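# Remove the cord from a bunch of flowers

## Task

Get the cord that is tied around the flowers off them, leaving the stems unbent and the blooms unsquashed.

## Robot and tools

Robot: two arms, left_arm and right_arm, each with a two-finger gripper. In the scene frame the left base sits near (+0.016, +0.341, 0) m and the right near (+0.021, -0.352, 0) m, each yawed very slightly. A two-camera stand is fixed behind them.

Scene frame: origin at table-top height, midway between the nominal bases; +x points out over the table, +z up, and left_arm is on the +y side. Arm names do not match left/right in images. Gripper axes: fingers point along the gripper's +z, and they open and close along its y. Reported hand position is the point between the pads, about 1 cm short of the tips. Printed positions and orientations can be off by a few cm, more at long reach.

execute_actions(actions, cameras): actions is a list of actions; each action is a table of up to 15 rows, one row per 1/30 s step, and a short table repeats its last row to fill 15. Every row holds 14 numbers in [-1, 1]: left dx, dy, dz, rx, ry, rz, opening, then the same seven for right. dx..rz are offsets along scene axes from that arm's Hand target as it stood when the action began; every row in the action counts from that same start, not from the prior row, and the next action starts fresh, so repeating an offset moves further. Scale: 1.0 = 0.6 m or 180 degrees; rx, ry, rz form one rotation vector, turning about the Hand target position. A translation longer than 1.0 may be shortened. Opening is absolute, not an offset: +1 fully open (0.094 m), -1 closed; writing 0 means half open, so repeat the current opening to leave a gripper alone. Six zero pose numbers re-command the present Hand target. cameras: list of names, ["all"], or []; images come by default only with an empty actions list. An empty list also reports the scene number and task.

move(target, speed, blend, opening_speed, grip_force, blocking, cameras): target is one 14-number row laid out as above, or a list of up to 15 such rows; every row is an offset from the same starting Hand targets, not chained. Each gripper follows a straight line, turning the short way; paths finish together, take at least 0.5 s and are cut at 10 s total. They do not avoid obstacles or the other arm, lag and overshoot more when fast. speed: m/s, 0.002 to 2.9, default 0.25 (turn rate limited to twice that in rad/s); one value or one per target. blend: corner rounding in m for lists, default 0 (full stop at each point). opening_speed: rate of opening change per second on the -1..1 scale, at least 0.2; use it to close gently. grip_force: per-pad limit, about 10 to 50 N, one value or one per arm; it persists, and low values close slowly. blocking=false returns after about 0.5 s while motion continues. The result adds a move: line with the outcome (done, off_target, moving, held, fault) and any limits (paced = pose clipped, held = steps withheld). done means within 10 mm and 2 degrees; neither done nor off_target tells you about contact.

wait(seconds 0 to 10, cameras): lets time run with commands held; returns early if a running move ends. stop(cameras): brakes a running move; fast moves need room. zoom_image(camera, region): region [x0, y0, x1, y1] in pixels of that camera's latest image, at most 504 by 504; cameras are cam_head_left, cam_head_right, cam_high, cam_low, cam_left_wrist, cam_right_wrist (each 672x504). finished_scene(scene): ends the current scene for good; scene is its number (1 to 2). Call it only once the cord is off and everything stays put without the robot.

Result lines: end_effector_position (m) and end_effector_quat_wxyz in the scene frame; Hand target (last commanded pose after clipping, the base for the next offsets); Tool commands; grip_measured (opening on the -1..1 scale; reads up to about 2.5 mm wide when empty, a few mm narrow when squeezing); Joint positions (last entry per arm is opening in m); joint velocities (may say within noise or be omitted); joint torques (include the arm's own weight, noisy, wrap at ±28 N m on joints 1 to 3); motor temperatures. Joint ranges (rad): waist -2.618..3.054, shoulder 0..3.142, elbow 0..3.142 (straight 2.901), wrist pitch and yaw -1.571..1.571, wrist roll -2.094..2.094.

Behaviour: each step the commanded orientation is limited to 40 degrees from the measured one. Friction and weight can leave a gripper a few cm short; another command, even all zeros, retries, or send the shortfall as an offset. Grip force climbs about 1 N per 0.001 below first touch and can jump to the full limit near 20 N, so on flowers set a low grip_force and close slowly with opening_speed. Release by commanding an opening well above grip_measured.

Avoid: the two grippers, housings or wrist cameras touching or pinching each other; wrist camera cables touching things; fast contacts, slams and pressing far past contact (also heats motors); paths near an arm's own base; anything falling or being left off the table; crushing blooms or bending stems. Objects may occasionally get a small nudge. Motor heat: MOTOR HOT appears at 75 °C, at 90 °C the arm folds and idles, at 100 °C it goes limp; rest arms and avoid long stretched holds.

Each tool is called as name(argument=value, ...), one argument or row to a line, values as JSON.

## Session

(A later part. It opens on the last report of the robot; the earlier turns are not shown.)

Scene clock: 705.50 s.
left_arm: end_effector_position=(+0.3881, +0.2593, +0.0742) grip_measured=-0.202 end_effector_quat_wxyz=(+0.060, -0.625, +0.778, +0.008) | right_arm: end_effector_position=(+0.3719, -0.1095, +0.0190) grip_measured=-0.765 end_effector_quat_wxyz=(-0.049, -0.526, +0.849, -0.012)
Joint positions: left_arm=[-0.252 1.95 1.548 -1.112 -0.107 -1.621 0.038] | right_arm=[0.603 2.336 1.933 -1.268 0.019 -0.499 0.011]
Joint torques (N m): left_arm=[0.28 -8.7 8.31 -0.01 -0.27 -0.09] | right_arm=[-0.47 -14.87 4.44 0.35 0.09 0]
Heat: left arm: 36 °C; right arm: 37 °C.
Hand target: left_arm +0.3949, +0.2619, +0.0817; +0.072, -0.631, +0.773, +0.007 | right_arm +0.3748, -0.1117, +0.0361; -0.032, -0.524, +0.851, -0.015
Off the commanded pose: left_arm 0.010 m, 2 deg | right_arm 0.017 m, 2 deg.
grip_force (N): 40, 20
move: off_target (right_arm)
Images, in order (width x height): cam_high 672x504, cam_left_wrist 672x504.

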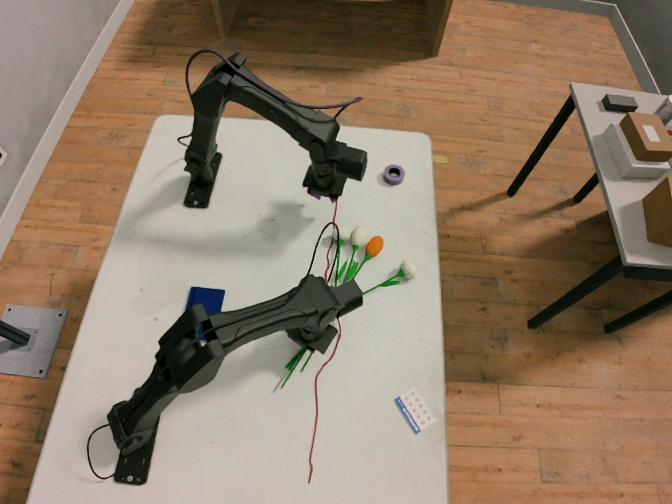

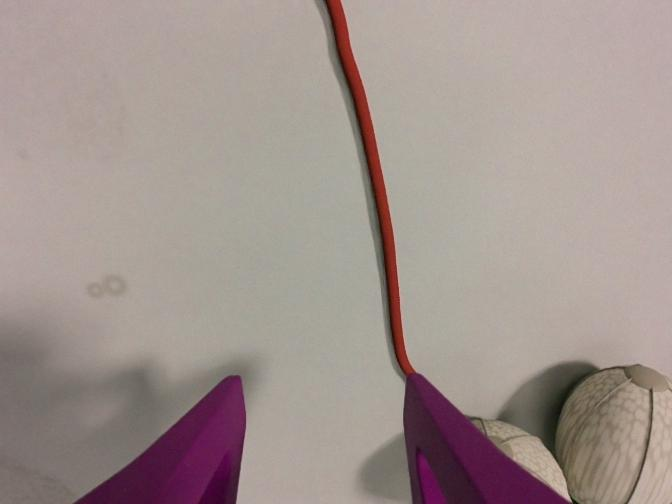

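move(
  target=[
    [0.048,0.032,0,0,0,0,-0.2,0,0,0,0,0,0,-0.77],
    [0.048,0.032,-0.118,0,0,0,-0.2,0,0,0,0,0,0,-0.77],
  ],
  speed=0.1,
  cameras=["cam_left_wrist"],
)

Scene clock: 714.93 s.
left_arm: end_effector_position=(+0.4248, +0.2772, +0.0182) grip_measured=-0.202 end_effector_quat_wxyz=(+0.071, -0.632, +0.771, -0.003) | right_arm: end_effector_position=(+0.3719, -0.1095, +0.0190) grip_measured=-0.765 end_effector_quat_wxyz=(-0.049, -0.526, +0.849, -0.012)
Joint positions: left_arm=[-0.187 2.092 1.526 -0.911 -0.107 -1.573 0.038] | right_arm=[0.603 2.336 1.933 -1.268 0.019 -0.499 0.011]
Joint torques (N m): left_arm=[0.24 -8.95 5.3 0.35 -0.21 0.09] | right_arm=[-0.49 -14.87 4.44 0.34 0.1 -0.01]
Heat: left arm: 35 °C; right arm: 37 °C.
Hand target: left_arm +0.4237, +0.2811, +0.0109; +0.072, -0.631, +0.773, +0.007 | right_arm +0.3748, -0.1117, +0.0361; -0.032, -0.524, +0.851, -0.015
Off the commanded pose: left_arm 0.008 m, 1 deg | right_arm 0.017 m, 2 deg.
grip_force (N): 40, 20
move: off_target (right_arm)
Images, in order (width x height): cam_left_wrist 672x504.

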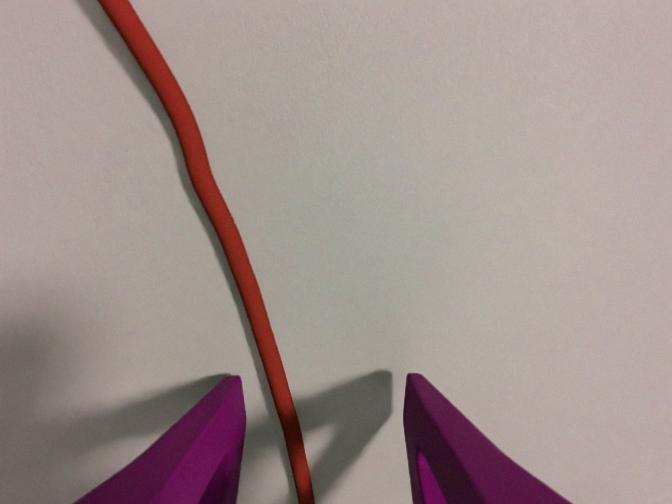

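Lower, grip, lift and pull.

move(
  target=[
    [0,0,-0.012,0,0,0,-0.2,0,0,0,0,0,0,-0.77],
    [0,0,-0.012,0,0,0,-1,0,0,0,0,0,0,-0.77],
    [0,0.05,0.05,0,0,0,-1,0,0,0,0,0,0,-0.77],
    [-0.03,0.33,0.06,0,0,0,-1,0,0,0,0,0,0,-0.77],
  ],
  speed=[0.05,0.05,0.05,0.06],
  cameras=["cam_right_wrist","cam_high","cam_left_wrist","cam_head_left"],
)

zoom_image(
  camera="cam_head_left",
  region=[300, 180, 440, 290],
)

Scene clock: 728.10 s.
left_arm: end_effector_position=(+0.3932, +0.4714, +0.0277) grip_measured=-0.917 end_effector_quat_wxyz=(+0.041, -0.632, +0.774, +0.015) | right_arm: end_effector_position=(+0.3719, -0.1095, +0.0190) grip_measured=-0.765 end_effector_quat_wxyz=(-0.049, -0.527, +0.849, -0.012)
Joint positions: left_arm=[0.321 2.053 1.51 -0.964 -0.058 -1.065 0.004] | right_arm=[0.603 2.336 1.933 -1.268 0.019 -0.501 0.011]
Joint torques (N m): left_arm=[0.39 -11.78 8.42 0.22 -0.11 0.12] | right_arm=[-0.47 -14.86 4.4 0.35 0.11 0.01]
Heat: left arm: 36 °C; right arm: 38 °C.
Hand target: left_arm +0.4057, +0.4792, +0.0468; +0.072, -0.631, +0.773, +0.007 | right_arm +0.3748, -0.1117, +0.0361; -0.032, -0.524, +0.851, -0.015
Off the commanded pose: left_arm 0.024 m, 4 deg | right_arm 0.017 m, 2 deg.
grip_force (N): 40, 20
move: off_target (left_arm, right_arm); target 2's new opening was sent with left_arm's hand 0.014 m and 2 deg from that target
Images, in order (width x height): cam_head_left 672x504, cam_high 672x504, cam_left_wrist 672x504, cam_right_wrist 672x504.

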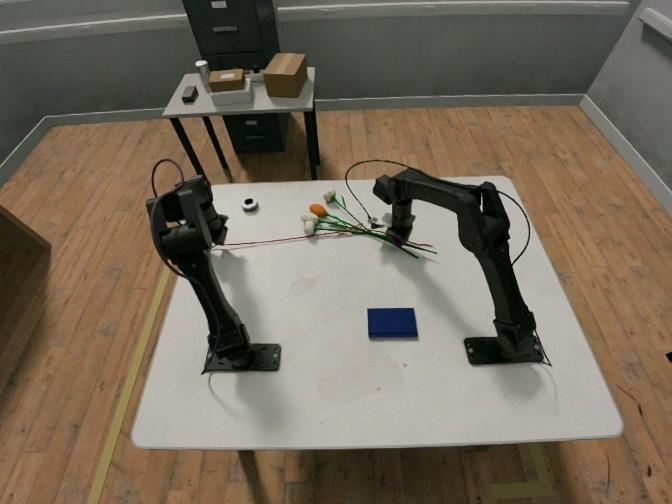

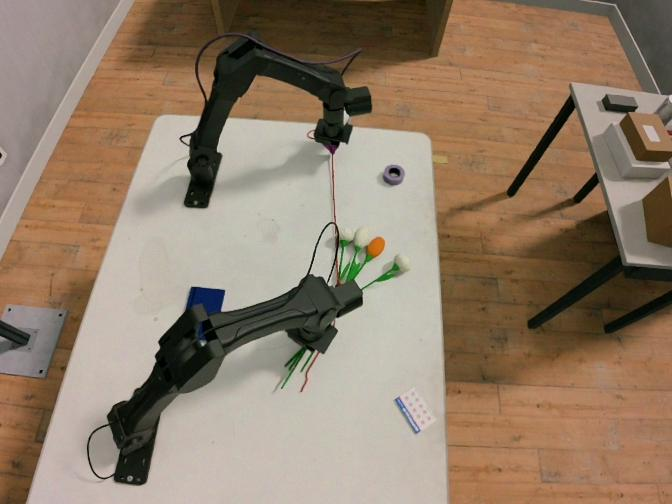

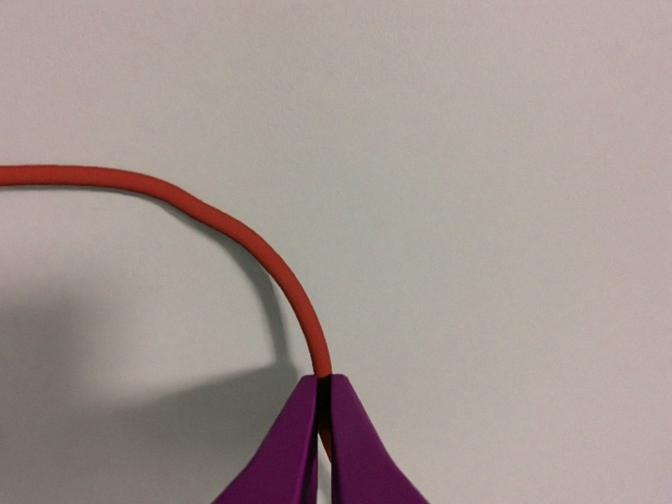

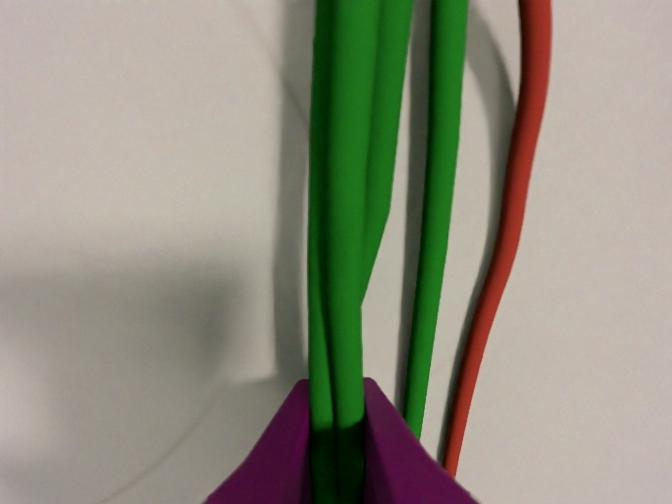

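Scaled by 3.600 from the camera's 672x504 image, which has a finer 960x720 frame.

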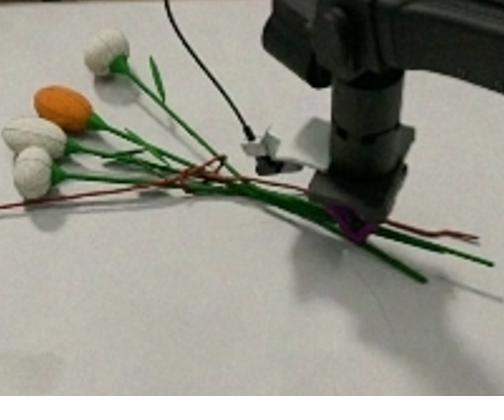

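move(
  target=[-0.02,0.14,0.02,0,0,0,-1,0,0,0,0,0,0,-0.77],
  speed=0.06,
  cameras=["cam_right_wrist","cam_high","cam_left_wrist","cam_head_left"],
)

zoom_image(
  camera="cam_head_left",
  region=[300, 180, 440, 290],
)

Scene clock: 739.23 s.
left_arm: end_effector_position=(+0.3888, +0.5567, +0.0574) grip_measured=-0.917 end_effector_quat_wxyz=(+0.067, -0.632, +0.772, +0.004) | right_arm: end_effector_position=(+0.3719, -0.1095, +0.0190) grip_measured=-0.765 end_effector_quat_wxyz=(-0.049, -0.527, +0.849, -0.012)
Joint positions: left_arm=[0.526 2.084 1.673 -1.029 -0.033 -0.863 0.004] | right_arm=[0.603 2.336 1.933 -1.268 0.019 -0.501 0.011]
Joint torques (N m): left_arm=[0.49 -8.79 8.73 0.26 -0.09 0.1] | right_arm=[-0.46 -14.9 4.4 0.35 0.1 0]
Heat: left arm: 36 °C; right arm: 38 °C.
Hand target: left_arm +0.3937, +0.5631, +0.0588; +0.072, -0.631, +0.773, +0.007 | right_arm +0.3748, -0.1117, +0.0361; -0.032, -0.524, +0.851, -0.015
Off the commanded pose: left_arm 0.008 m, 1 deg | right_arm 0.017 m, 2 deg.
grip_force (N): 40, 20
move: off_target (right_arm)
Images, in order (width x height): cam_head_left 672x504, cam_high 672x504, cam_left_wrist 672x504, cam_right_wrist 672x504.

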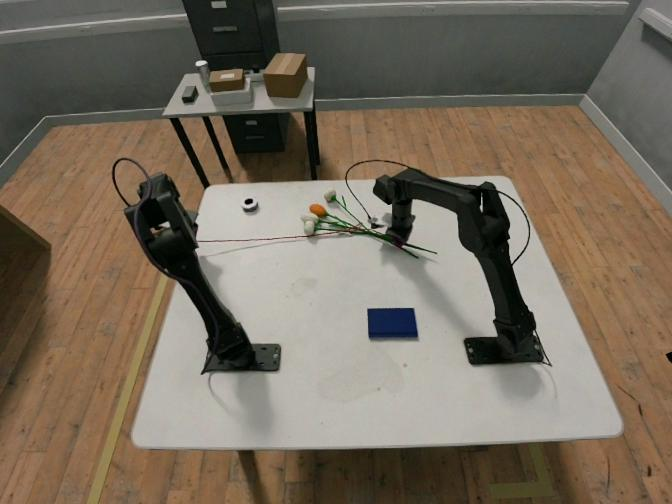

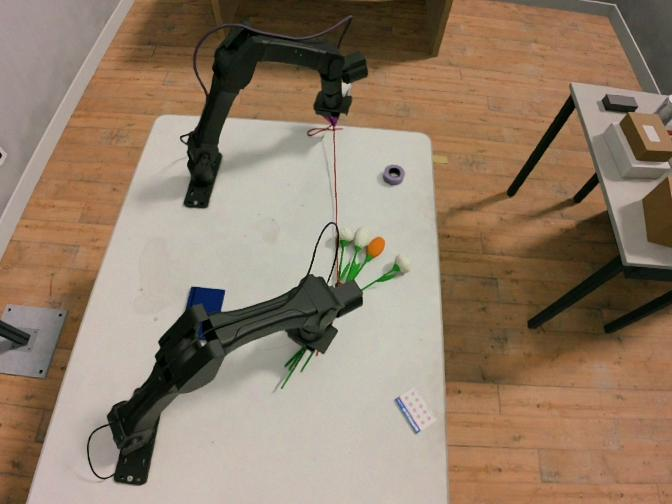

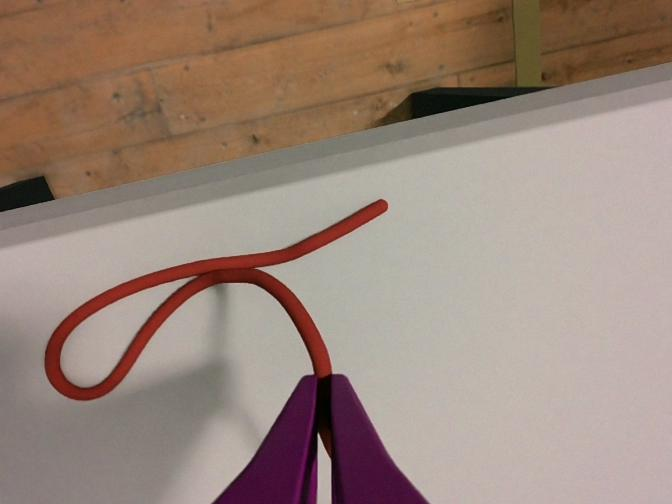

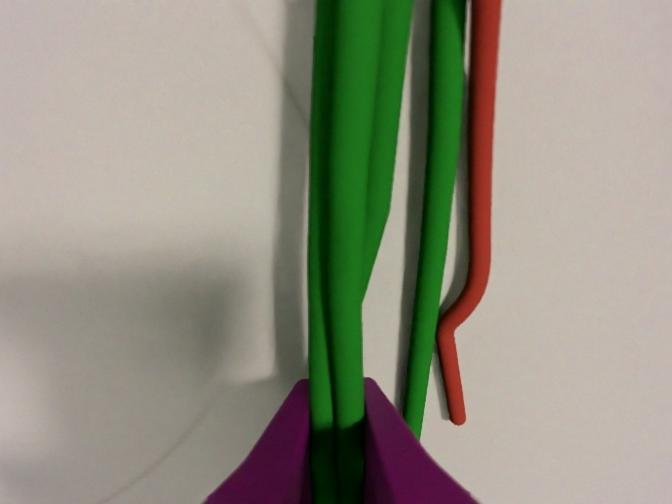

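Scaled by 3.600 from the camera's 672x504 image, which has a finer 960x720 frame.

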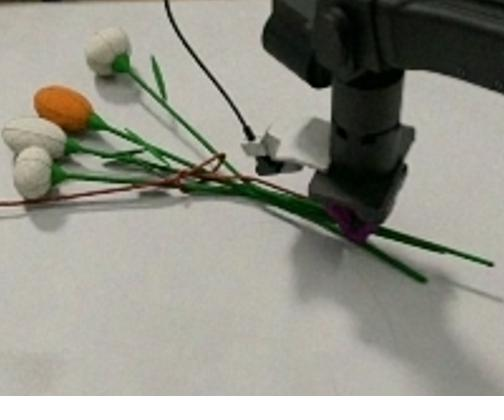

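move(
  target=[
    [-0.02,-0.09,-0.04,0,0,0,-1,0,0,0,0,0,0,-0.77],
    [-0.02,-0.09,-0.075,0,0,0,-1,0,0,0,0,0,0,-0.77],
    [-0.02,-0.09,-0.075,0,0,0,-0.3,0,0,0,0,0,0,-0.77],
    [-0.02,-0.09,0.04,0,0,0,-0.3,0,0,0,0,0,0,-0.77],
    [0.035,-0.46,0.04,0,0,0,-0.1,0,0,0,0,0,0,-0.77],
  ],
  speed=[0.08,0.05,0.05,0.1,0.2],
  cameras=["cam_left_wrist","cam_high"],
)

Scene clock: 756.60 s.
left_arm: end_effector_position=(+0.4087, +0.2838, +0.0805) grip_measured=-0.102 end_effector_quat_wxyz=(+0.065, -0.625, +0.778, +0.002) | right_arm: end_effector_position=(+0.3720, -0.1097, +0.0190) grip_measured=-0.765 end_effector_quat_wxyz=(-0.049, -0.527, +0.849, -0.013)
Joint positions: left_arm=[-0.176 1.986 1.623 -1.128 -0.102 -1.544 0.042] | right_arm=[0.603 2.336 1.933 -1.268 0.02 -0.501 0.011]
Joint torques (N m): left_arm=[0.17 -8.18 8.51 0.08 -0.27 -0.09] | right_arm=[-0.46 -14.89 4.42 0.35 0.09 0]
Heat: left arm: 36 °C; right arm: 38 °C.
Hand target: left_arm +0.4147, +0.2870, +0.0829; +0.072, -0.631, +0.773, +0.007 | right_arm +0.3748, -0.1117, +0.0361; -0.032, -0.524, +0.851, -0.015
Off the commanded pose: left_arm 0.007 m, 1 deg | right_arm 0.017 m, 2 deg.
grip_force (N): 40, 20
move: off_target (right_arm)
Images, in order (width x height): cam_high 672x504, cam_left_wrist 672x504.

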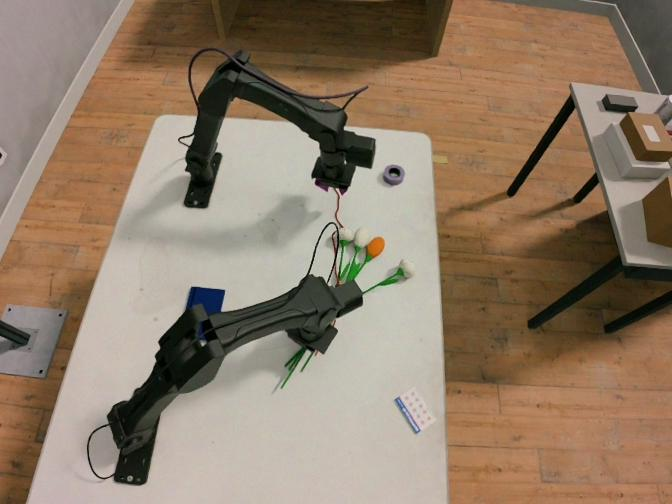

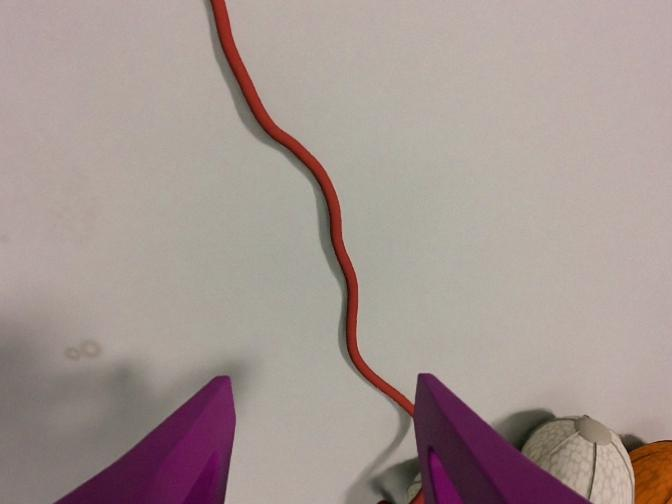

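move(
  target=[
    [0.02,0.014,0,0,0,0,-0.2,0,0,0,0,0,0,-0.77],
    [0.02,0.014,-0.138,0,0,0,-0.2,0,0,0,0,0,0,-0.77],
  ],
  speed=0.08,
  cameras=["cam_left_wrist"],
)

Scene clock: 763.23 s.
left_arm: end_effector_position=(+0.4265, +0.2908, +0.0156) grip_measured=-0.199 end_effector_quat_wxyz=(+0.070, -0.631, +0.773, -0.002) | right_arm: end_effector_position=(+0.3720, -0.1097, +0.0190) grip_measured=-0.765 end_effector_quat_wxyz=(-0.049, -0.527, +0.849, -0.013)
Joint positions: left_arm=[-0.152 2.093 1.516 -0.898 -0.104 -1.535 0.038] | right_arm=[0.603 2.336 1.933 -1.268 0.02 -0.501 0.011]
Joint torques (N m): left_arm=[0.5 -7.98 4.38 0.68 -0.22 0.08] | right_arm=[-0.49 -14.89 4.41 0.35 0.09 0.01]
Heat: left arm: 36 °C; right arm: 38 °C.
Hand target: left_arm +0.4268, +0.2955, +0.0001; +0.072, -0.631, +0.773, +0.007 | right_arm +0.3748, -0.1117, +0.0361; -0.032, -0.524, +0.851, -0.015
Off the commanded pose: left_arm 0.016 m, 1 deg | right_arm 0.017 m, 2 deg.
grip_force (N): 40, 20
move: off_target (left_arm, right_arm)
Images, in order (width x height): cam_left_wrist 672x504.

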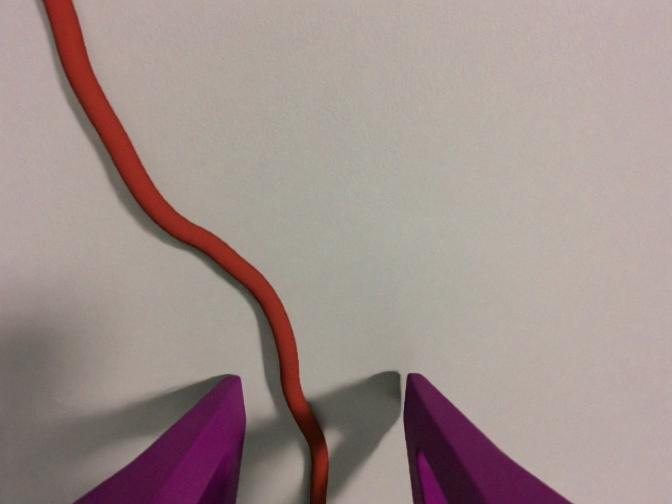

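move(
  target=[
    [0,-0.005,-0.002,0,0,0,-1,0,0,0,0,0,0,-0.77],
    [0,0.05,0.06,0,0,0,-1,0,0,0,0,0,0,-0.77],
    [-0.07,0.3,0.08,0,0,0,-1,0,0,0,0,0,0,-0.77],
  ],
  speed=[0.05,0.05,0.06],
  cameras=["cam_right_wrist","cam_high","cam_left_wrist","cam_head_left"],
)

zoom_image(
  camera="cam_head_left",
  region=[300, 180, 440, 290],
)

Scene clock: 776.07 s.
left_arm: end_effector_position=(+0.3817, +0.4710, +0.0318) grip_measured=-0.910 end_effector_quat_wxyz=(+0.047, -0.632, +0.773, +0.013) | right_arm: end_effector_position=(+0.3720, -0.1097, +0.0190) grip_measured=-0.765 end_effector_quat_wxyz=(-0.049, -0.527, +0.849, -0.013)
Joint positions: left_arm=[0.329 1.996 1.442 -0.939 -0.058 -1.057 0.004] | right_arm=[0.603 2.336 1.933 -1.268 0.02 -0.501 0.011]
Joint torques (N m): left_arm=[0.38 -12.92 5.45 0.32 -0.11 0.07] | right_arm=[-0.46 -14.89 4.44 0.35 0.09 0]
Heat: left arm: 36 °C; right arm: 38 °C.
Hand target: left_arm +0.3848, +0.4755, +0.0481; +0.072, -0.631, +0.773, +0.007 | right_arm +0.3748, -0.1117, +0.0361; -0.032, -0.524, +0.851, -0.015
Off the commanded pose: left_arm 0.017 m, 3 deg | right_arm 0.017 m, 2 deg.
grip_force (N): 40, 20
move: off_target (left_arm, right_arm)
Images, in order (width x height): cam_head_left 672x504, cam_high 672x504, cam_left_wrist 672x504, cam_right_wrist 672x504.

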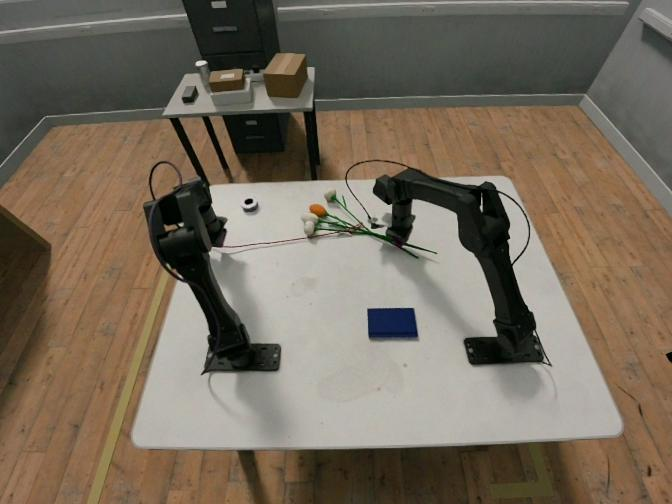

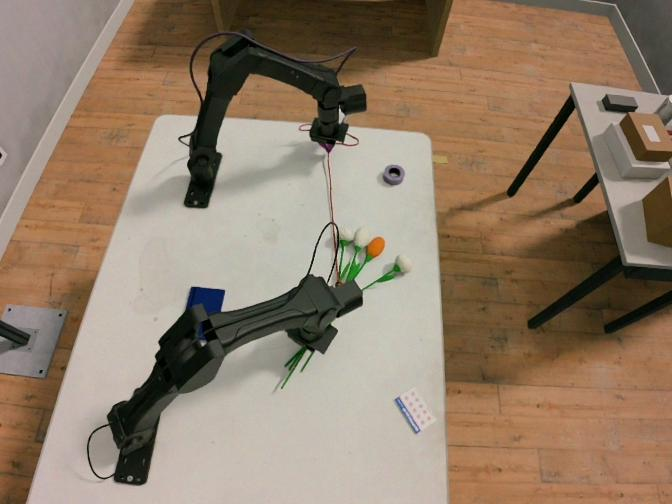

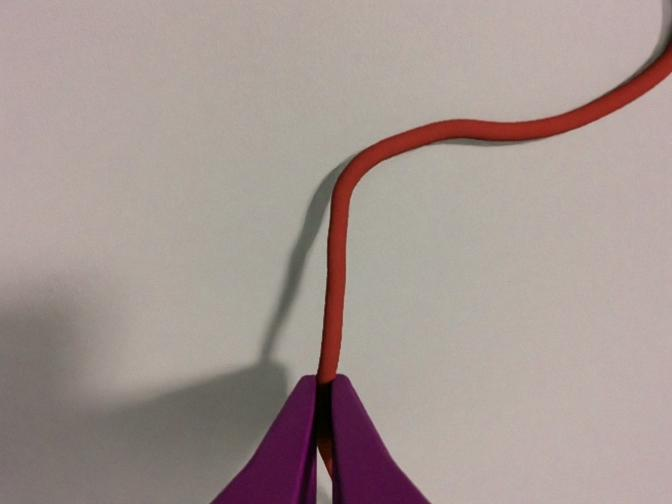

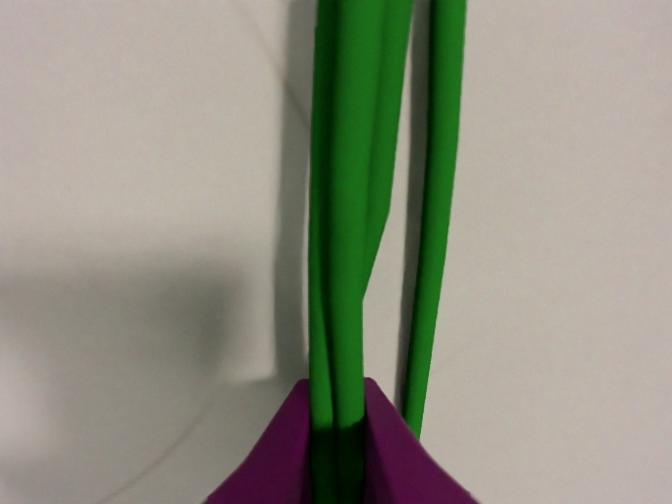

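Scaled by 3.600 from the camera's 672x504 image, which has a finer 960x720 frame.

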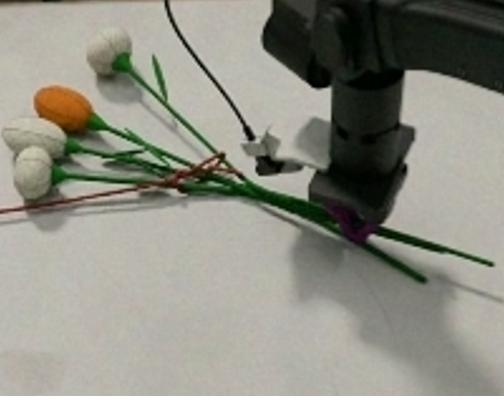

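move(
  target=[-0.12,0.15,0.03,0,0,0,-1,0,0,0,0,0,0,-0.77],
  speed=0.06,
  cameras=["cam_high","cam_left_wrist","cam_head_left"],
)

zoom_image(
  camera="cam_head_left",
  region=[300, 180, 440, 290],
)

Scene clock: 784.50 s.
left_arm: end_effector_position=(+0.3154, +0.5639, +0.0527) grip_measured=-0.910 end_effector_quat_wxyz=(+0.056, -0.632, +0.773, +0.005) | right_arm: end_effector_position=(+0.3720, -0.1097, +0.0190) grip_measured=-0.765 end_effector_quat_wxyz=(-0.049, -0.527, +0.849, -0.013)
Joint positions: left_arm=[0.646 1.889 1.377 -0.948 -0.017 -0.743 0.004] | right_arm=[0.603 2.336 1.933 -1.268 0.02 -0.501 0.011]
Joint torques (N m): left_arm=[0.64 -11.97 5.2 0.24 -0.08 0.13] | right_arm=[-0.46 -14.86 4.41 0.35 0.09 0.01]
Heat: left arm: 36 °C; right arm: 39 °C.
Hand target: left_arm +0.3127, +0.5655, +0.0662; +0.072, -0.631, +0.773, +0.007 | right_arm +0.3748, -0.1117, +0.0361; -0.032, -0.524, +0.851, -0.015
Off the commanded pose: left_arm 0.014 m, 2 deg | right_arm 0.017 m, 2 deg.
grip_force (N): 40, 20
move: off_target (left_arm, right_arm)
Images, in order (width x height): cam_head_left 672x504, cam_high 672x504, cam_left_wrist 672x504.

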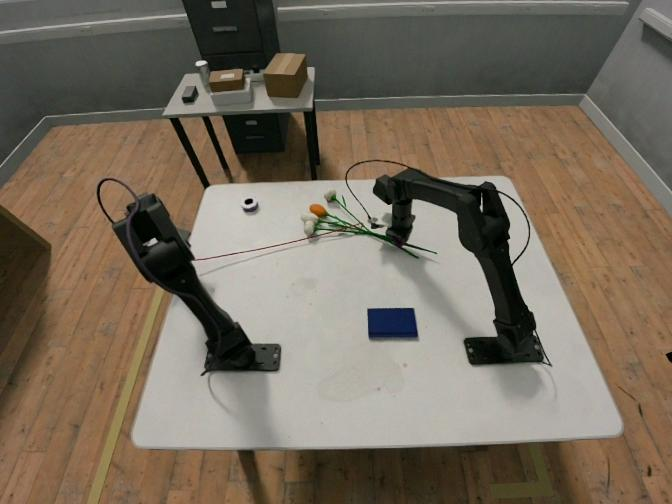

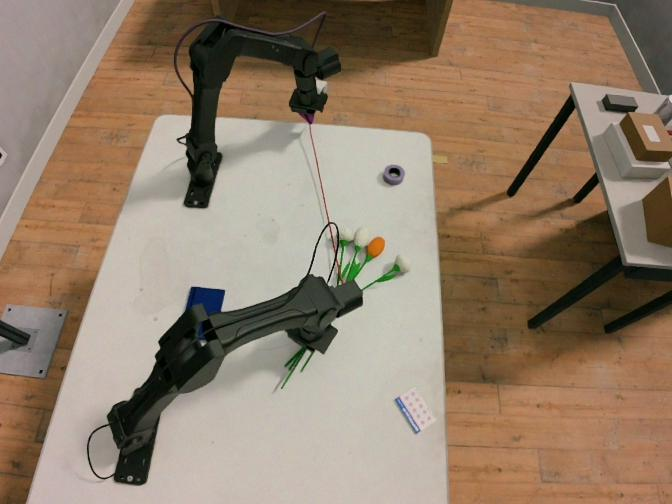

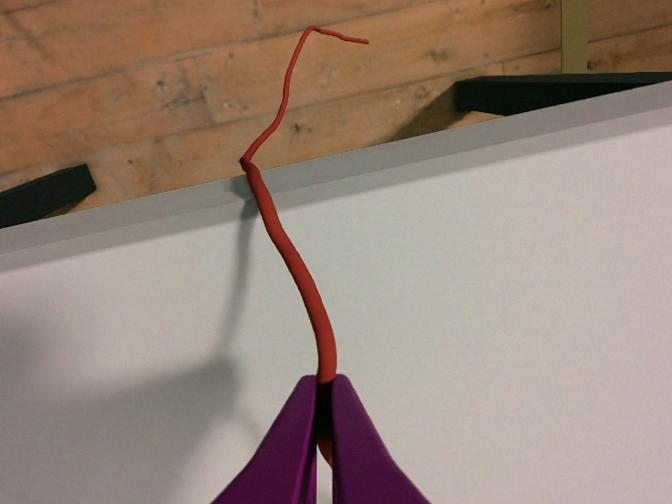

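Scaled by 3.600 from the camera's 672x504 image, which has a finer 960x720 frame.

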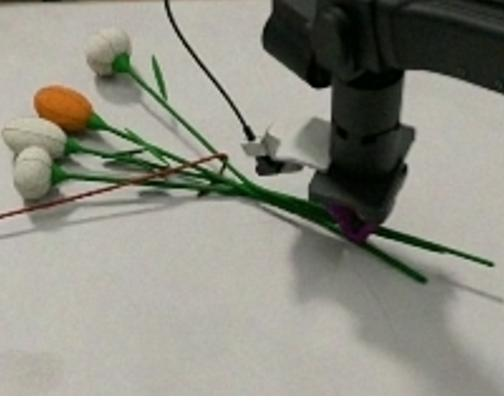

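move(
  target=[-0.2,0.06,0.15,0,0,0,-1,0,0,0,0,0,0,-0.77],
  speed=0.06,
  cameras=["cam_high","cam_left_wrist","cam_head_left"],
)

zoom_image(
  camera="cam_head_left",
  region=[300, 180, 440, 290],
)

Scene clock: 796.10 s.
left_arm: end_effector_position=(+0.1906, +0.5960, +0.1368) grip_measured=-0.910 end_effector_quat_wxyz=(+0.042, -0.633, +0.773, +0.000) | right_arm: end_effector_position=(+0.3720, -0.1097, +0.0190) grip_measured=-0.765 end_effector_quat_wxyz=(-0.049, -0.527, +0.849, -0.013)
Joint positions: left_arm=[0.999 1.633 1.411 -1.267 0.025 -0.394 0.004] | right_arm=[0.603 2.336 1.933 -1.268 0.02 -0.5 0.011]
Joint torques (N m): left_arm=[0.46 -9.01 8.68 0.11 0.04 0.12] | right_arm=[-0.47 -14.89 4.41 0.35 0.09 0]
Heat: left arm: 36 °C; right arm: 39 °C.
Hand target: left_arm +0.1927, +0.6015, +0.1562; +0.072, -0.631, +0.773, +0.007 | right_arm +0.3748, -0.1117, +0.0361; -0.032, -0.524, +0.851, -0.015
Off the commanded pose: left_arm 0.020 m, 3 deg | right_arm 0.017 m, 2 deg.
grip_force (N): 40, 20
move: off_target (left_arm, right_arm)
Images, in order (width x height): cam_head_left 672x504, cam_high 672x504, cam_left_wrist 672x504.

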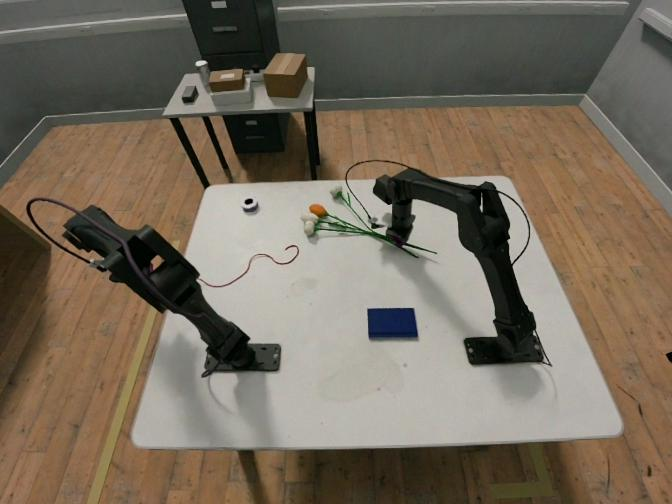

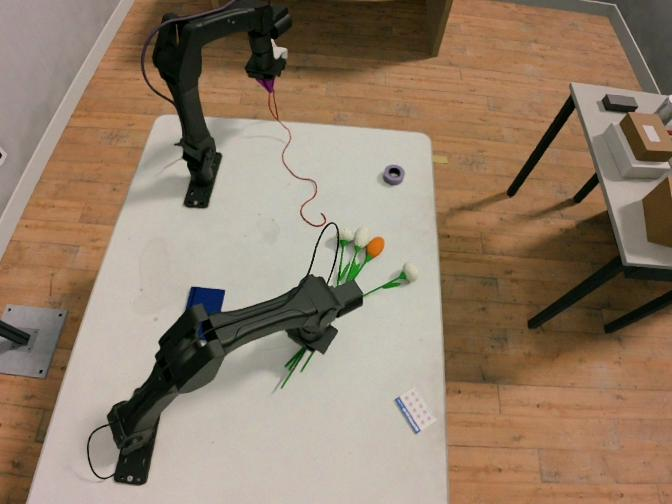

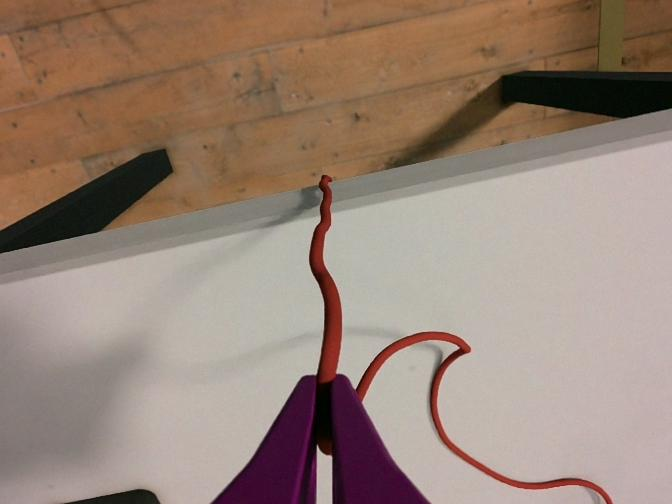

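Scaled by 3.600 from the camera's 672x504 image, which has a finer 960x720 frame.

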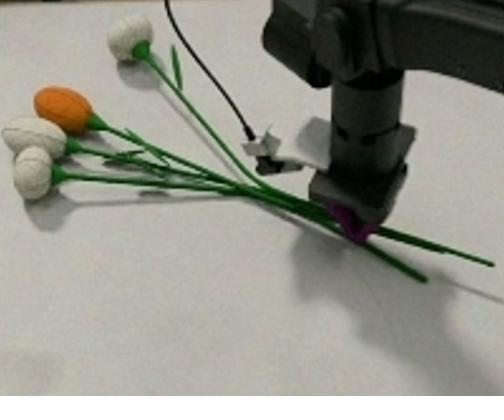

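move(
  target=[
    [0,0,0.25,0,0,0,-1,0,0,0,0,0,0,-0.4],
    [0.1,-0.45,0.2,0,0,0,-1,0,0,0.1,0,0,0,-0.4],
    [0.1,-0.52,-0.15,0,0,0,-1,-0.1,-0.2,0.2,0,0,0,-0.4],
    [0.1,-0.52,-0.21,0,0,0,-1,-0.1,-0.2,0.2,0,0,0,-0.4],
  ],
  speed=[0.15,0.2,0.15,0.05],
  opening_speed=0.5,
  cameras=["cam_high","cam_left_wrist","cam_head_left"],
)

Scene clock: 813.07 s.
left_arm: end_effector_position=(+0.2545, +0.2887, +0.0343) grip_measured=-0.910 end_effector_quat_wxyz=(+0.070, -0.630, +0.774, +0.000) | right_arm: end_effector_position=(+0.3185, -0.2289, +0.1460) grip_measured=-0.402 end_effector_quat_wxyz=(-0.043, -0.522, +0.851, -0.012)
Joint positions: left_arm=[-0.289 1.465 0.825 -0.853 -0.117 -1.669 0.004] | right_arm=[0.402 1.846 1.696 -1.504 0.037 -0.691 0.028]
Joint torques (N m): left_arm=[-0.69 -3.93 4.98 0.31 -0.2 -0.12] | right_arm=[-0.27 -10.63 4.62 0.33 0.05 -0.09]
Heat: left arm: 35 °C; right arm: 38 °C.
Hand target: left_arm +0.2527, +0.2895, +0.0302; +0.072, -0.631, +0.773, +0.007 | right_arm +0.3148, -0.2317, +0.1561; -0.032, -0.524, +0.851, -0.015
Off the commanded pose: left_arm 0.005 m, 1 deg | right_arm 0.011 m, 1 deg.
grip_force (N): 40, 20
move: off_target (right_arm)
Images, in order (width x height): cam_head_left 672x504, cam_high 672x504, cam_left_wrist 672x504.

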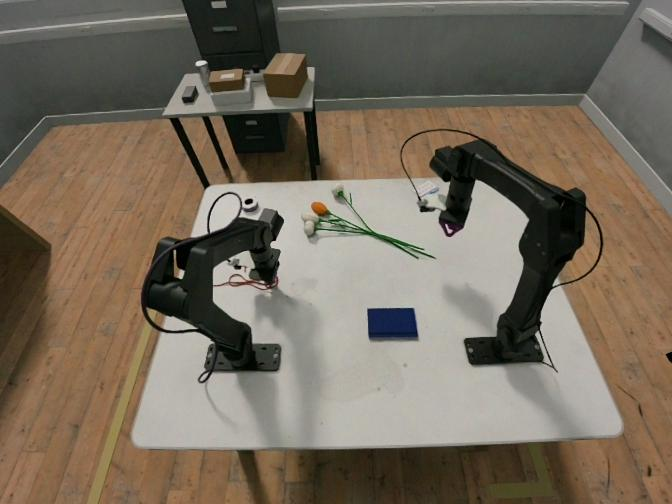

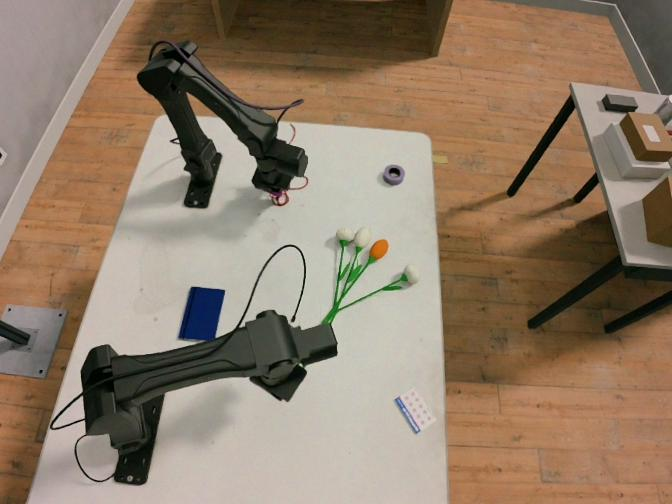

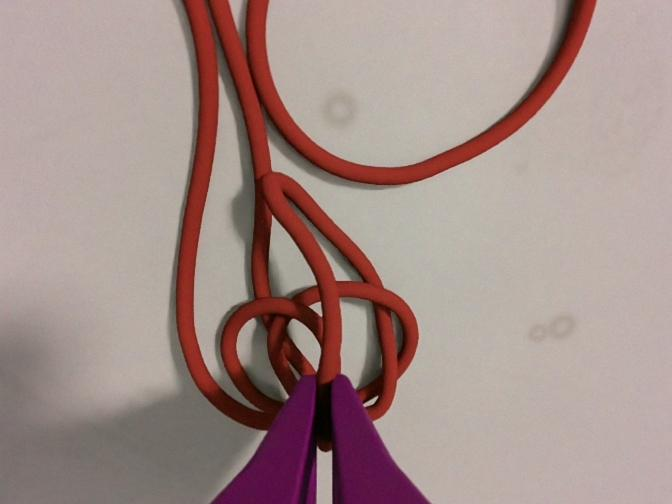

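move(
  target=[
    [0,-0.22,0,0,0,0,-1,0,0,0,0,0,0,-0.4],
    [0,-0.22,-0.02,0,0,0,-1,0,0,0,0,0,0,-0.4],
    [0,-0.22,-0.02,0,0,0,0,0,0,0,0,0,0,-0.4],
    [0,-0.22,0.2,0,0,0,0,0,0,0,0,0,0,-0.4],
    [0.05,0,0.25,0,0,0,0,0,0,0,0,0,0,-0.4],
  ],
  speed=[0.1,0.05,0.05,0.12,0.2],
  opening_speed=0.7,
  cameras=["cam_high","cam_left_wrist","cam_head_left"],
)

zoom_image(
  camera="cam_head_left",
  region=[190, 180, 450, 310],
)

Scene clock: 830.70 s.
left_arm: end_effector_position=(+0.2863, +0.2861, +0.1709) grip_measured=-0.002 end_effector_quat_wxyz=(+0.064, -0.631, +0.773, +0.014) | right_arm: end_effector_position=(+0.3185, -0.2289, +0.1460) grip_measured=-0.402 end_effector_quat_wxyz=(-0.043, -0.522, +0.851, -0.012)
Joint positions: left_arm=[-0.266 1.546 1.455 -1.429 -0.12 -1.651 0.047] | right_arm=[0.402 1.846 1.696 -1.504 0.037 -0.691 0.028]
Joint torques (N m): left_arm=[0.27 -7.95 6.28 0.01 -0.13 0.08] | right_arm=[-0.27 -10.63 4.63 0.33 0.05 -0.09]
Heat: left arm: 34 °C; right arm: 36 °C.
Hand target: left_arm +0.2828, +0.2894, +0.1802; +0.072, -0.631, +0.773, +0.007 | right_arm +0.3148, -0.2317, +0.1561; -0.032, -0.524, +0.851, -0.015
Off the commanded pose: left_arm 0.010 m, 1 deg | right_arm 0.011 m, 1 deg.
grip_force (N): 40, 20
move: off_target (right_arm)
Images, in order (width x height): cam_head_left 672x504, cam_high 672x504, cam_left_wrist 672x504.

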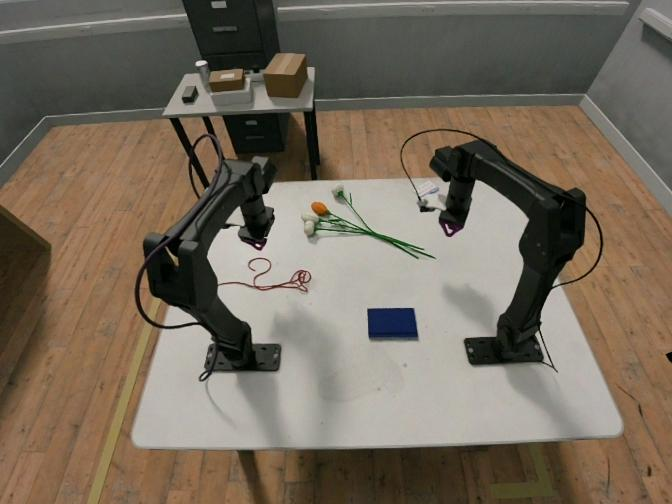

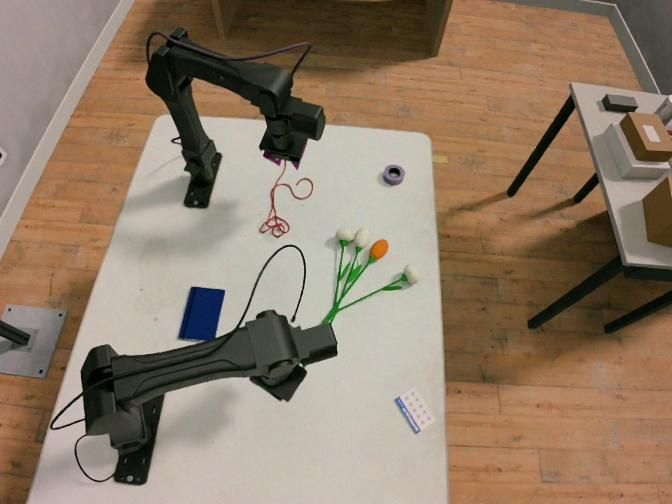

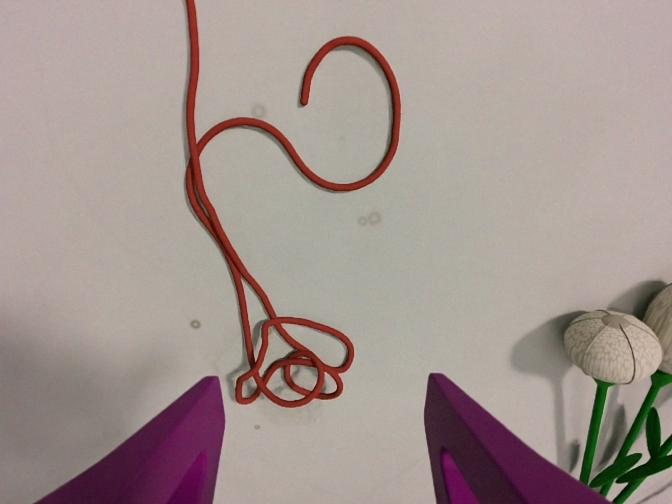

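Scaled by 1.938 from the camera's 672x504 image, which has a finer 960x720 frame.

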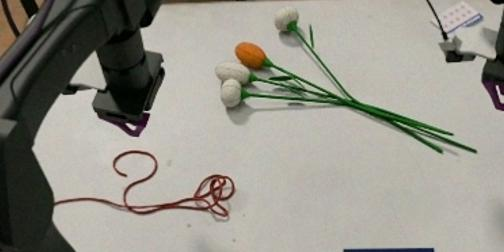

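Cord is clear and on the table.

finished_scene(
  scene=2,
)

The scene is finished: the task was done.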